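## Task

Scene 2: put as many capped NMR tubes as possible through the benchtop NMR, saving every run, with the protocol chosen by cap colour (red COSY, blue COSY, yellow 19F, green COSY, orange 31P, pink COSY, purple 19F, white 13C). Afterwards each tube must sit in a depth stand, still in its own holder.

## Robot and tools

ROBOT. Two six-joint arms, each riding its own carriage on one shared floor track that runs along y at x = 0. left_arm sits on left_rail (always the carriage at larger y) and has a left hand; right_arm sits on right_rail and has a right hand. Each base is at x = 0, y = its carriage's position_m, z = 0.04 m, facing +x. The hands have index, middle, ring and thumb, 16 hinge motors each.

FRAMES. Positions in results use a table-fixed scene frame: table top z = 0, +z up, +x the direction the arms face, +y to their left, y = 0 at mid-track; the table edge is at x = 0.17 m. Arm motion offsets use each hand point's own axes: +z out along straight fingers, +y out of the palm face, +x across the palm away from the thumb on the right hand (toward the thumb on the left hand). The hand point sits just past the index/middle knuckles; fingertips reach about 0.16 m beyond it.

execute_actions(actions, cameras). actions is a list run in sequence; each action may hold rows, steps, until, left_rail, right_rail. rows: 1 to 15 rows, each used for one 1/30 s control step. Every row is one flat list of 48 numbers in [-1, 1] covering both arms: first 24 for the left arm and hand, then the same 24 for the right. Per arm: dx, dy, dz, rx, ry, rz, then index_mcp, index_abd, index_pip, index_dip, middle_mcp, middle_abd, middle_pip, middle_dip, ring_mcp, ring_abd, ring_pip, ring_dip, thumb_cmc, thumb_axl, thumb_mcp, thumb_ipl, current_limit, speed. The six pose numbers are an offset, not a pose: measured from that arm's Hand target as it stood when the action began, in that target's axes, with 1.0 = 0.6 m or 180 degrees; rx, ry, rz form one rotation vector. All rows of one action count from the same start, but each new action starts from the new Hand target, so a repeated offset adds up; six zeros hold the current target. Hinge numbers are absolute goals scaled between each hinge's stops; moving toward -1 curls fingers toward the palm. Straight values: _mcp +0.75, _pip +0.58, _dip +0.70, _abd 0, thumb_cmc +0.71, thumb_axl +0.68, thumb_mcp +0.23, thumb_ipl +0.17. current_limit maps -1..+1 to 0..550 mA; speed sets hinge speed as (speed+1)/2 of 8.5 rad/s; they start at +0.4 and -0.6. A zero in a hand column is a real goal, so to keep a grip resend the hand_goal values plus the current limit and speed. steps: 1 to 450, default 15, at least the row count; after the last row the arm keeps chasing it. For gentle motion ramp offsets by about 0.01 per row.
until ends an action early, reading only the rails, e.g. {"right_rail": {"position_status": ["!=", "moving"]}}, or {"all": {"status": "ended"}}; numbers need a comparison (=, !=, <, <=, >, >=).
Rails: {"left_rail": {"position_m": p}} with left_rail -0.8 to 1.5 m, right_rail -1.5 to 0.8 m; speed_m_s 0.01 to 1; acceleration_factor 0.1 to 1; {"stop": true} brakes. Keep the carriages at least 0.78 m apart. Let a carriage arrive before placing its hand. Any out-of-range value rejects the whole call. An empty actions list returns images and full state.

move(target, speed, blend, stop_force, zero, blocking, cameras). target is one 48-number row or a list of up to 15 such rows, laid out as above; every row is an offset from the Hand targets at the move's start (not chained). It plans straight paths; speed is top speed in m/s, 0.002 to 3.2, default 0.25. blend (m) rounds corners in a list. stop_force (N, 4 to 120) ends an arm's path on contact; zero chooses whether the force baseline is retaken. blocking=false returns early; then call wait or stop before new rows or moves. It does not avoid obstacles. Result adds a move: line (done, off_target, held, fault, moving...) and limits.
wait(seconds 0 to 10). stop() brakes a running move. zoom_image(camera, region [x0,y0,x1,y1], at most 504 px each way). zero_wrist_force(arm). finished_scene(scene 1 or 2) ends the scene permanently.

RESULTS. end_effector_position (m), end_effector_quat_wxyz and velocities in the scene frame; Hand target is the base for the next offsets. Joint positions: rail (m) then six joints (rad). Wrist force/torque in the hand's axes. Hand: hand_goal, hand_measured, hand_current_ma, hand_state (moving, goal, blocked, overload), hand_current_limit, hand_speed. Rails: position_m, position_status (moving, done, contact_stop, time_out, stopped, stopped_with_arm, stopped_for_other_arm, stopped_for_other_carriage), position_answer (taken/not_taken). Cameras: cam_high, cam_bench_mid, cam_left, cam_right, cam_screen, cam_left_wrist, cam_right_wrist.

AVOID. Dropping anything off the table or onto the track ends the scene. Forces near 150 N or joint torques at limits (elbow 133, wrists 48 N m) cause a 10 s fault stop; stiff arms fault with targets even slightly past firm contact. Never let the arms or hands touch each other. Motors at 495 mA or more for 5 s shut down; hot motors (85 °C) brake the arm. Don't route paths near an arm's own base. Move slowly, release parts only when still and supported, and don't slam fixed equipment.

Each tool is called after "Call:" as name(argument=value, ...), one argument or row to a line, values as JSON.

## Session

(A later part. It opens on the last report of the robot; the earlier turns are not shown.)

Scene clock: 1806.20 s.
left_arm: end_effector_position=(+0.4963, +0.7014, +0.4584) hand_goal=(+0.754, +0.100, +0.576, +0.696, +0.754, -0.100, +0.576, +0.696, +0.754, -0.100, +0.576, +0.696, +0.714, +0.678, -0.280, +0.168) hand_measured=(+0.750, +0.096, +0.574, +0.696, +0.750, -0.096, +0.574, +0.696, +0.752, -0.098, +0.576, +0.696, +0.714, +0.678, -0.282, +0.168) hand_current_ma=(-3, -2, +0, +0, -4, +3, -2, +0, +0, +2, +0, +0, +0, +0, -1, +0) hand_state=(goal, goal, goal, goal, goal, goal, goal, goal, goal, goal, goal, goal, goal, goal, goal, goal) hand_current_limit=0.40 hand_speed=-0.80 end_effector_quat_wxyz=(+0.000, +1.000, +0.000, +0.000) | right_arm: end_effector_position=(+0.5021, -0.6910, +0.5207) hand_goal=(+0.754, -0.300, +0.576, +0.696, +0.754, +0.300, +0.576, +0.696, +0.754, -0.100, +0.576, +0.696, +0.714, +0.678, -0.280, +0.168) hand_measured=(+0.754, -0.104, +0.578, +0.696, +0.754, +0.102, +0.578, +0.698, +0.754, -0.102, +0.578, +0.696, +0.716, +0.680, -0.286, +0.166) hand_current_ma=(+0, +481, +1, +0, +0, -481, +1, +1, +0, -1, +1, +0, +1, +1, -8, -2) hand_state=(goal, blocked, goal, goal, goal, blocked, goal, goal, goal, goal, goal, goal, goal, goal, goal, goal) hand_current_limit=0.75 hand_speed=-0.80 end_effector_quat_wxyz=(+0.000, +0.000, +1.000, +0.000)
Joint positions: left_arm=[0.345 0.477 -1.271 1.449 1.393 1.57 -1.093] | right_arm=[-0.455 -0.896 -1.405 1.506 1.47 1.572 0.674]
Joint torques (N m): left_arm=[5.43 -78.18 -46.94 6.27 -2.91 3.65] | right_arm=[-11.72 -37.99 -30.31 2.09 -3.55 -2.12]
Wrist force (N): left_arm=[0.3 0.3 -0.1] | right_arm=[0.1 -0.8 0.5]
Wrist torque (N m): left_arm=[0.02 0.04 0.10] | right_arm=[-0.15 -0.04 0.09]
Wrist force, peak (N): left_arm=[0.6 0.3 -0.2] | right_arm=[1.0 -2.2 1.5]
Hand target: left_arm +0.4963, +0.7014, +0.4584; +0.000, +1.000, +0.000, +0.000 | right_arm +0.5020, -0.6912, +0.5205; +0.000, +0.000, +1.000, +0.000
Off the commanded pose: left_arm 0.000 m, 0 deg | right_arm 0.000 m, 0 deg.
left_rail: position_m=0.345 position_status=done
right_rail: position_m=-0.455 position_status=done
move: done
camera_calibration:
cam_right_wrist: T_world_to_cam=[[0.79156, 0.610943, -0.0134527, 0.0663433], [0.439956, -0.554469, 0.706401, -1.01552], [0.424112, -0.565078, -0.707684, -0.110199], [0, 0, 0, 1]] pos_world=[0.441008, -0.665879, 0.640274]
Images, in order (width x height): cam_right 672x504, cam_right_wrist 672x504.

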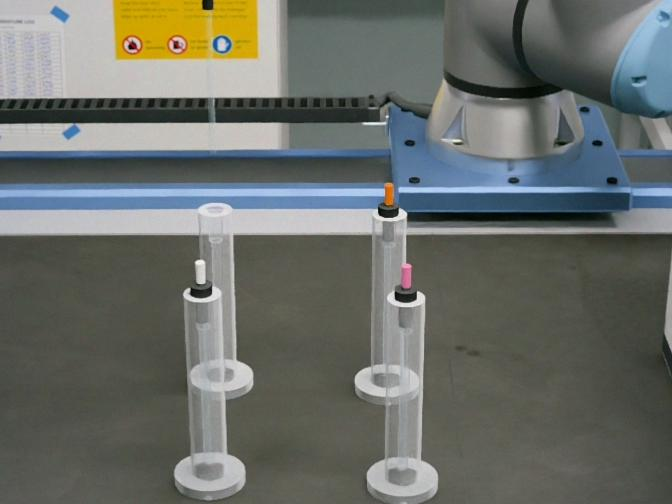

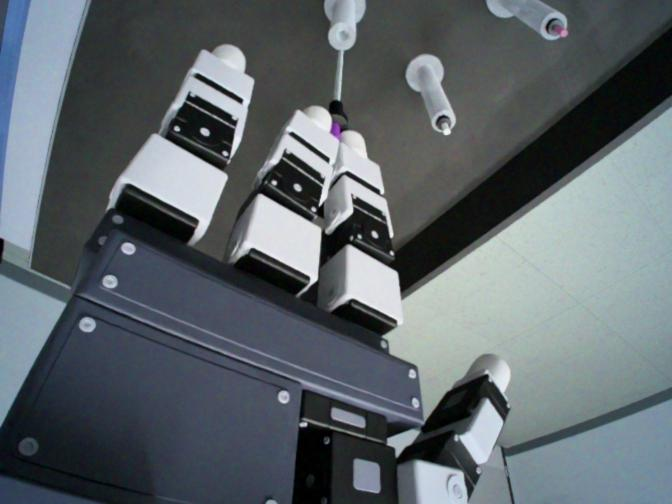

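Call:
move(
  target=[
    [0,0,0,0,0,0,0.754,0.1,0.576,0.696,0.754,-0.1,0.576,0.696,0.754,-0.1,0.576,0.696,0.714,0.678,-0.281,0.168,0.4,-0.8,0.0003,0,0.3358,0,0,0,0.754,-0.3,0.576,0.696,0.754,0.3,0.576,0.696,0.754,-0.1,0.576,0.696,0.714,0.678,-0.281,0.168,0.75,-0.8],
    [0,0,0,0,0,0,0.754,0.1,0.576,0.696,0.754,-0.1,0.576,0.696,0.754,-0.1,0.576,0.696,0.714,0.678,-0.281,0.168,0.4,-0.8,0.0003,0,0.3558,0,0,0,0.754,-0.3,0.576,0.696,0.754,0.3,0.576,0.696,0.754,-0.1,0.576,0.696,0.714,0.678,-0.281,0.168,0.75,-0.8],
  ],
  speed=[0.2,0.06],
  blend=[0.005,0],
  stop_force=6,
  cameras=["cam_right"],
)

Scene clock: 1822.87 s.
left_arm: end_effector_position=(+0.4963, +0.7014, +0.4584) hand_goal=(+0.754, +0.100, +0.576, +0.696, +0.754, -0.100, +0.576, +0.696, +0.754, -0.100, +0.576, +0.696, +0.714, +0.678, -0.280, +0.168) hand_measured=(+0.750, +0.096, +0.574, +0.696, +0.750, -0.096, +0.574, +0.696, +0.752, -0.098, +0.576, +0.696, +0.714, +0.678, -0.282, +0.168) hand_current_ma=(-3, -2, +0, +0, -4, +3, -2, +0, +0, +2, +0, +0, +0, +0, -1, +0) hand_state=(goal, goal, goal, goal, goal, goal, goal, goal, goal, goal, goal, goal, goal, goal, goal, goal) hand_current_limit=0.40 hand_speed=-0.80 end_effector_quat_wxyz=(+0.000, +1.000, +0.000, +0.000) | right_arm: end_effector_position=(+0.5016, -0.6913, +0.3084) hand_goal=(+0.754, -0.300, +0.576, +0.696, +0.754, +0.300, +0.576, +0.696, +0.754, -0.100, +0.576, +0.696, +0.714, +0.678, -0.280, +0.168) hand_measured=(+0.754, -0.104, +0.578, +0.696, +0.754, +0.102, +0.578, +0.698, +0.754, -0.102, +0.578, +0.696, +0.716, +0.680, -0.286, +0.166) hand_current_ma=(+0, +481, +0, +0, +0, -481, +0, +1, +0, -1, +1, +0, +1, +1, -8, -2) hand_state=(goal, blocked, goal, goal, goal, blocked, goal, goal, goal, goal, goal, goal, goal, goal, goal, goal) hand_current_limit=0.75 hand_speed=-0.80 end_effector_quat_wxyz=(+0.000, +0.000, +1.000, +0.000)
Joint positions: left_arm=[0.345 0.477 -1.271 1.449 1.393 1.57 -1.093] | right_arm=[-0.455 -0.897 -1.308 1.775 1.104 1.572 0.673]
Joint torques (N m): left_arm=[4.98 -77.82 -46.4 6.15 -2.84 3.87] | right_arm=[-4.18 -76.35 -50.44 5.53 -1.44 -1.24]
Wrist force (N): left_arm=[0.4 0.1 -0.1] | right_arm=[-0.1 -0.7 -3.1]
Wrist torque (N m): left_arm=[0.02 0.03 0.10] | right_arm=[0.22 -0.02 0.07]
Wrist force, peak (N): left_arm=[0.2 0.8 0.0] | right_arm=[0.3 -0.4 -11.4]
Hand target: left_arm +0.4963, +0.7014, +0.4584; +0.000, +1.000, +0.000, +0.000 | right_arm +0.5016, -0.6913, +0.3084; +0.000, +0.000, +1.000, +0.000 (not the last commanded pose)
Off the commanded pose: left_arm 0.000 m, 0 deg | right_arm 0.001 m, 0 deg.
left_rail: position_m=0.345 position_status=done
right_rail: position_m=-0.455 position_status=done
move: contact (right_arm); path passed 1 of 2 targets
Images, in order (width x height): cam_right 672x504.

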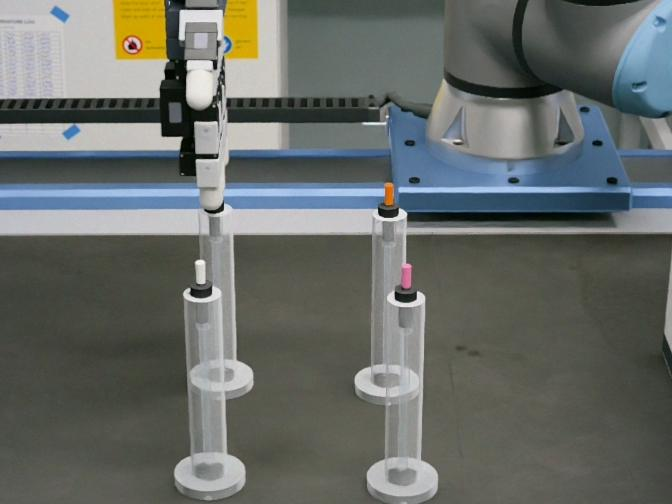

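Seated. Releasing and retreating upward.

Call:
move(
  target=[
    [0,0,0,0,0,0,0.754,0.1,0.576,0.696,0.754,-0.1,0.576,0.696,0.754,-0.1,0.576,0.696,0.714,0.678,-0.281,0.168,0.4,-0.8,0,0,0,0,0,0,0.754,0.1,0.576,0.696,0.754,-0.1,0.576,0.696,0.754,-0.1,0.576,0.696,0.714,0.678,-0.281,0.168,0.4,-0.8],
    [0,0,0,0,0,0,0.754,0.1,0.576,0.696,0.754,-0.1,0.576,0.696,0.754,-0.1,0.576,0.696,0.714,0.678,-0.281,0.168,0.4,-0.8,0,0,-0.25,0,0,0,0.754,0.1,0.576,0.696,0.754,-0.1,0.576,0.696,0.754,-0.1,0.576,0.696,0.714,0.678,-0.281,0.168,0.4,-0.8],
  ],
  speed=[0.1,0.25],
  blend=[0,0],
  cameras=["cam_right","cam_left","cam_screen"],
)

Scene clock: 1833.30 s.
left_arm: end_effector_position=(+0.4963, +0.7014, +0.4584) hand_goal=(+0.754, +0.100, +0.576, +0.696, +0.754, -0.100, +0.576, +0.696, +0.754, -0.100, +0.576, +0.696, +0.714, +0.678, -0.280, +0.168) hand_measured=(+0.750, +0.096, +0.574, +0.696, +0.750, -0.096, +0.574, +0.696, +0.752, -0.098, +0.576, +0.696, +0.714, +0.678, -0.282, +0.168) hand_current_ma=(-3, -2, +0, +0, -4, +3, -2, +0, +0, +2, +0, +0, +0, +0, -1, +0) hand_state=(goal, goal, goal, goal, goal, goal, goal, goal, goal, goal, goal, goal, goal, goal, goal, goal) hand_current_limit=0.40 hand_speed=-0.80 end_effector_quat_wxyz=(+0.000, +1.000, +0.000, +0.000) | right_arm: end_effector_position=(+0.5017, -0.6912, +0.4583) hand_goal=(+0.754, +0.100, +0.576, +0.696, +0.754, -0.100, +0.576, +0.696, +0.754, -0.100, +0.576, +0.696, +0.714, +0.678, -0.280, +0.168) hand_measured=(+0.754, +0.096, +0.578, +0.696, +0.754, -0.096, +0.578, +0.698, +0.754, -0.102, +0.578, +0.696, +0.716, +0.680, -0.286, +0.166) hand_current_ma=(+0, -2, +0, +0, +0, +2, +0, +1, +0, -1, +1, +0, +1, +1, -8, -2) hand_state=(goal, goal, goal, goal, goal, goal, goal, goal, goal, goal, goal, goal, goal, goal, goal, goal) hand_current_limit=0.40 hand_speed=-0.80 end_effector_quat_wxyz=(+0.000, +0.000, +1.000, +0.000)
Joint positions: left_arm=[0.345 0.477 -1.271 1.449 1.393 1.57 -1.093] | right_arm=[-0.455 -0.897 -1.389 1.598 1.362 1.572 0.674]
Joint torques (N m): left_arm=[4.85 -77.83 -46.53 6.01 -2.87 3.81] | right_arm=[10.67 -73.47 -56.72 6.01 3.55 -1.94]
Wrist force (N): left_arm=[0.3 0.2 0.4] | right_arm=[0.0 -0.4 0.2]
Wrist torque (N m): left_arm=[-0.03 0.04 0.10] | right_arm=[-0.09 -0.03 -0.09]
Wrist force, peak (N): left_arm=[0.5 0.7 -0.3] | right_arm=[0.1 -0.4 -4.8]
Hand target: left_arm +0.4963, +0.7014, +0.4584; +0.000, +1.000, +0.000, +0.000 | right_arm +0.5017, -0.6912, +0.4584; +0.000, +0.000, +1.000, +0.000
Off the commanded pose: left_arm 0.000 m, 0 deg | right_arm 0.000 m, 0 deg.
left_rail: position_m=0.345 position_status=done
right_rail: position_m=-0.455 position_status=done
move: done
Images, in order (width x height): cam_left 672x504, cam_right 672x504, cam_screen 672x504.

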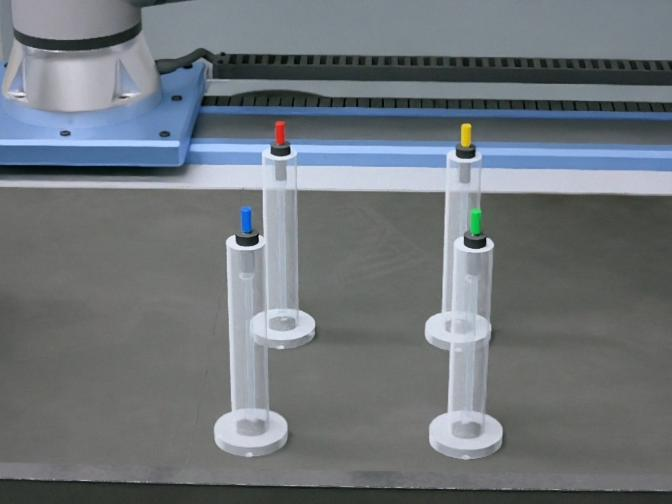

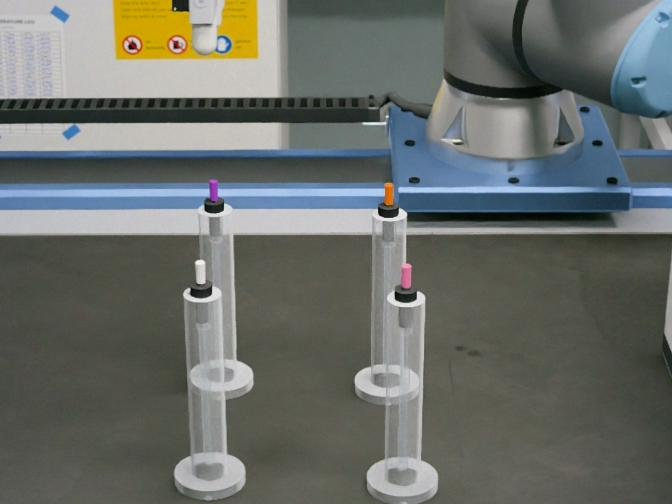

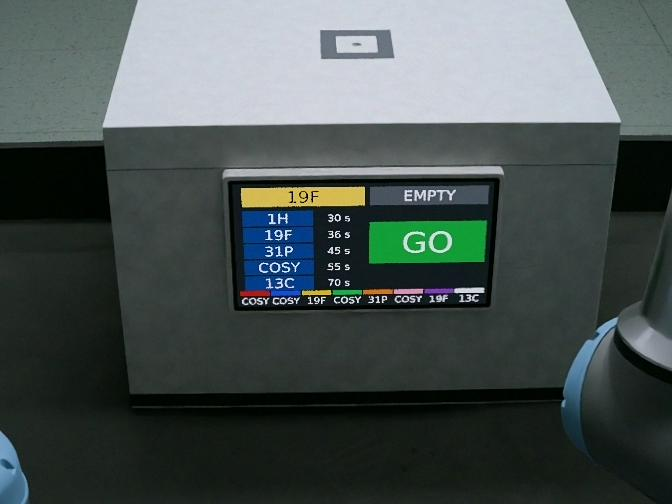

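Call:
finished_scene(
  scene=2,
)

The scene is finished: the task was done.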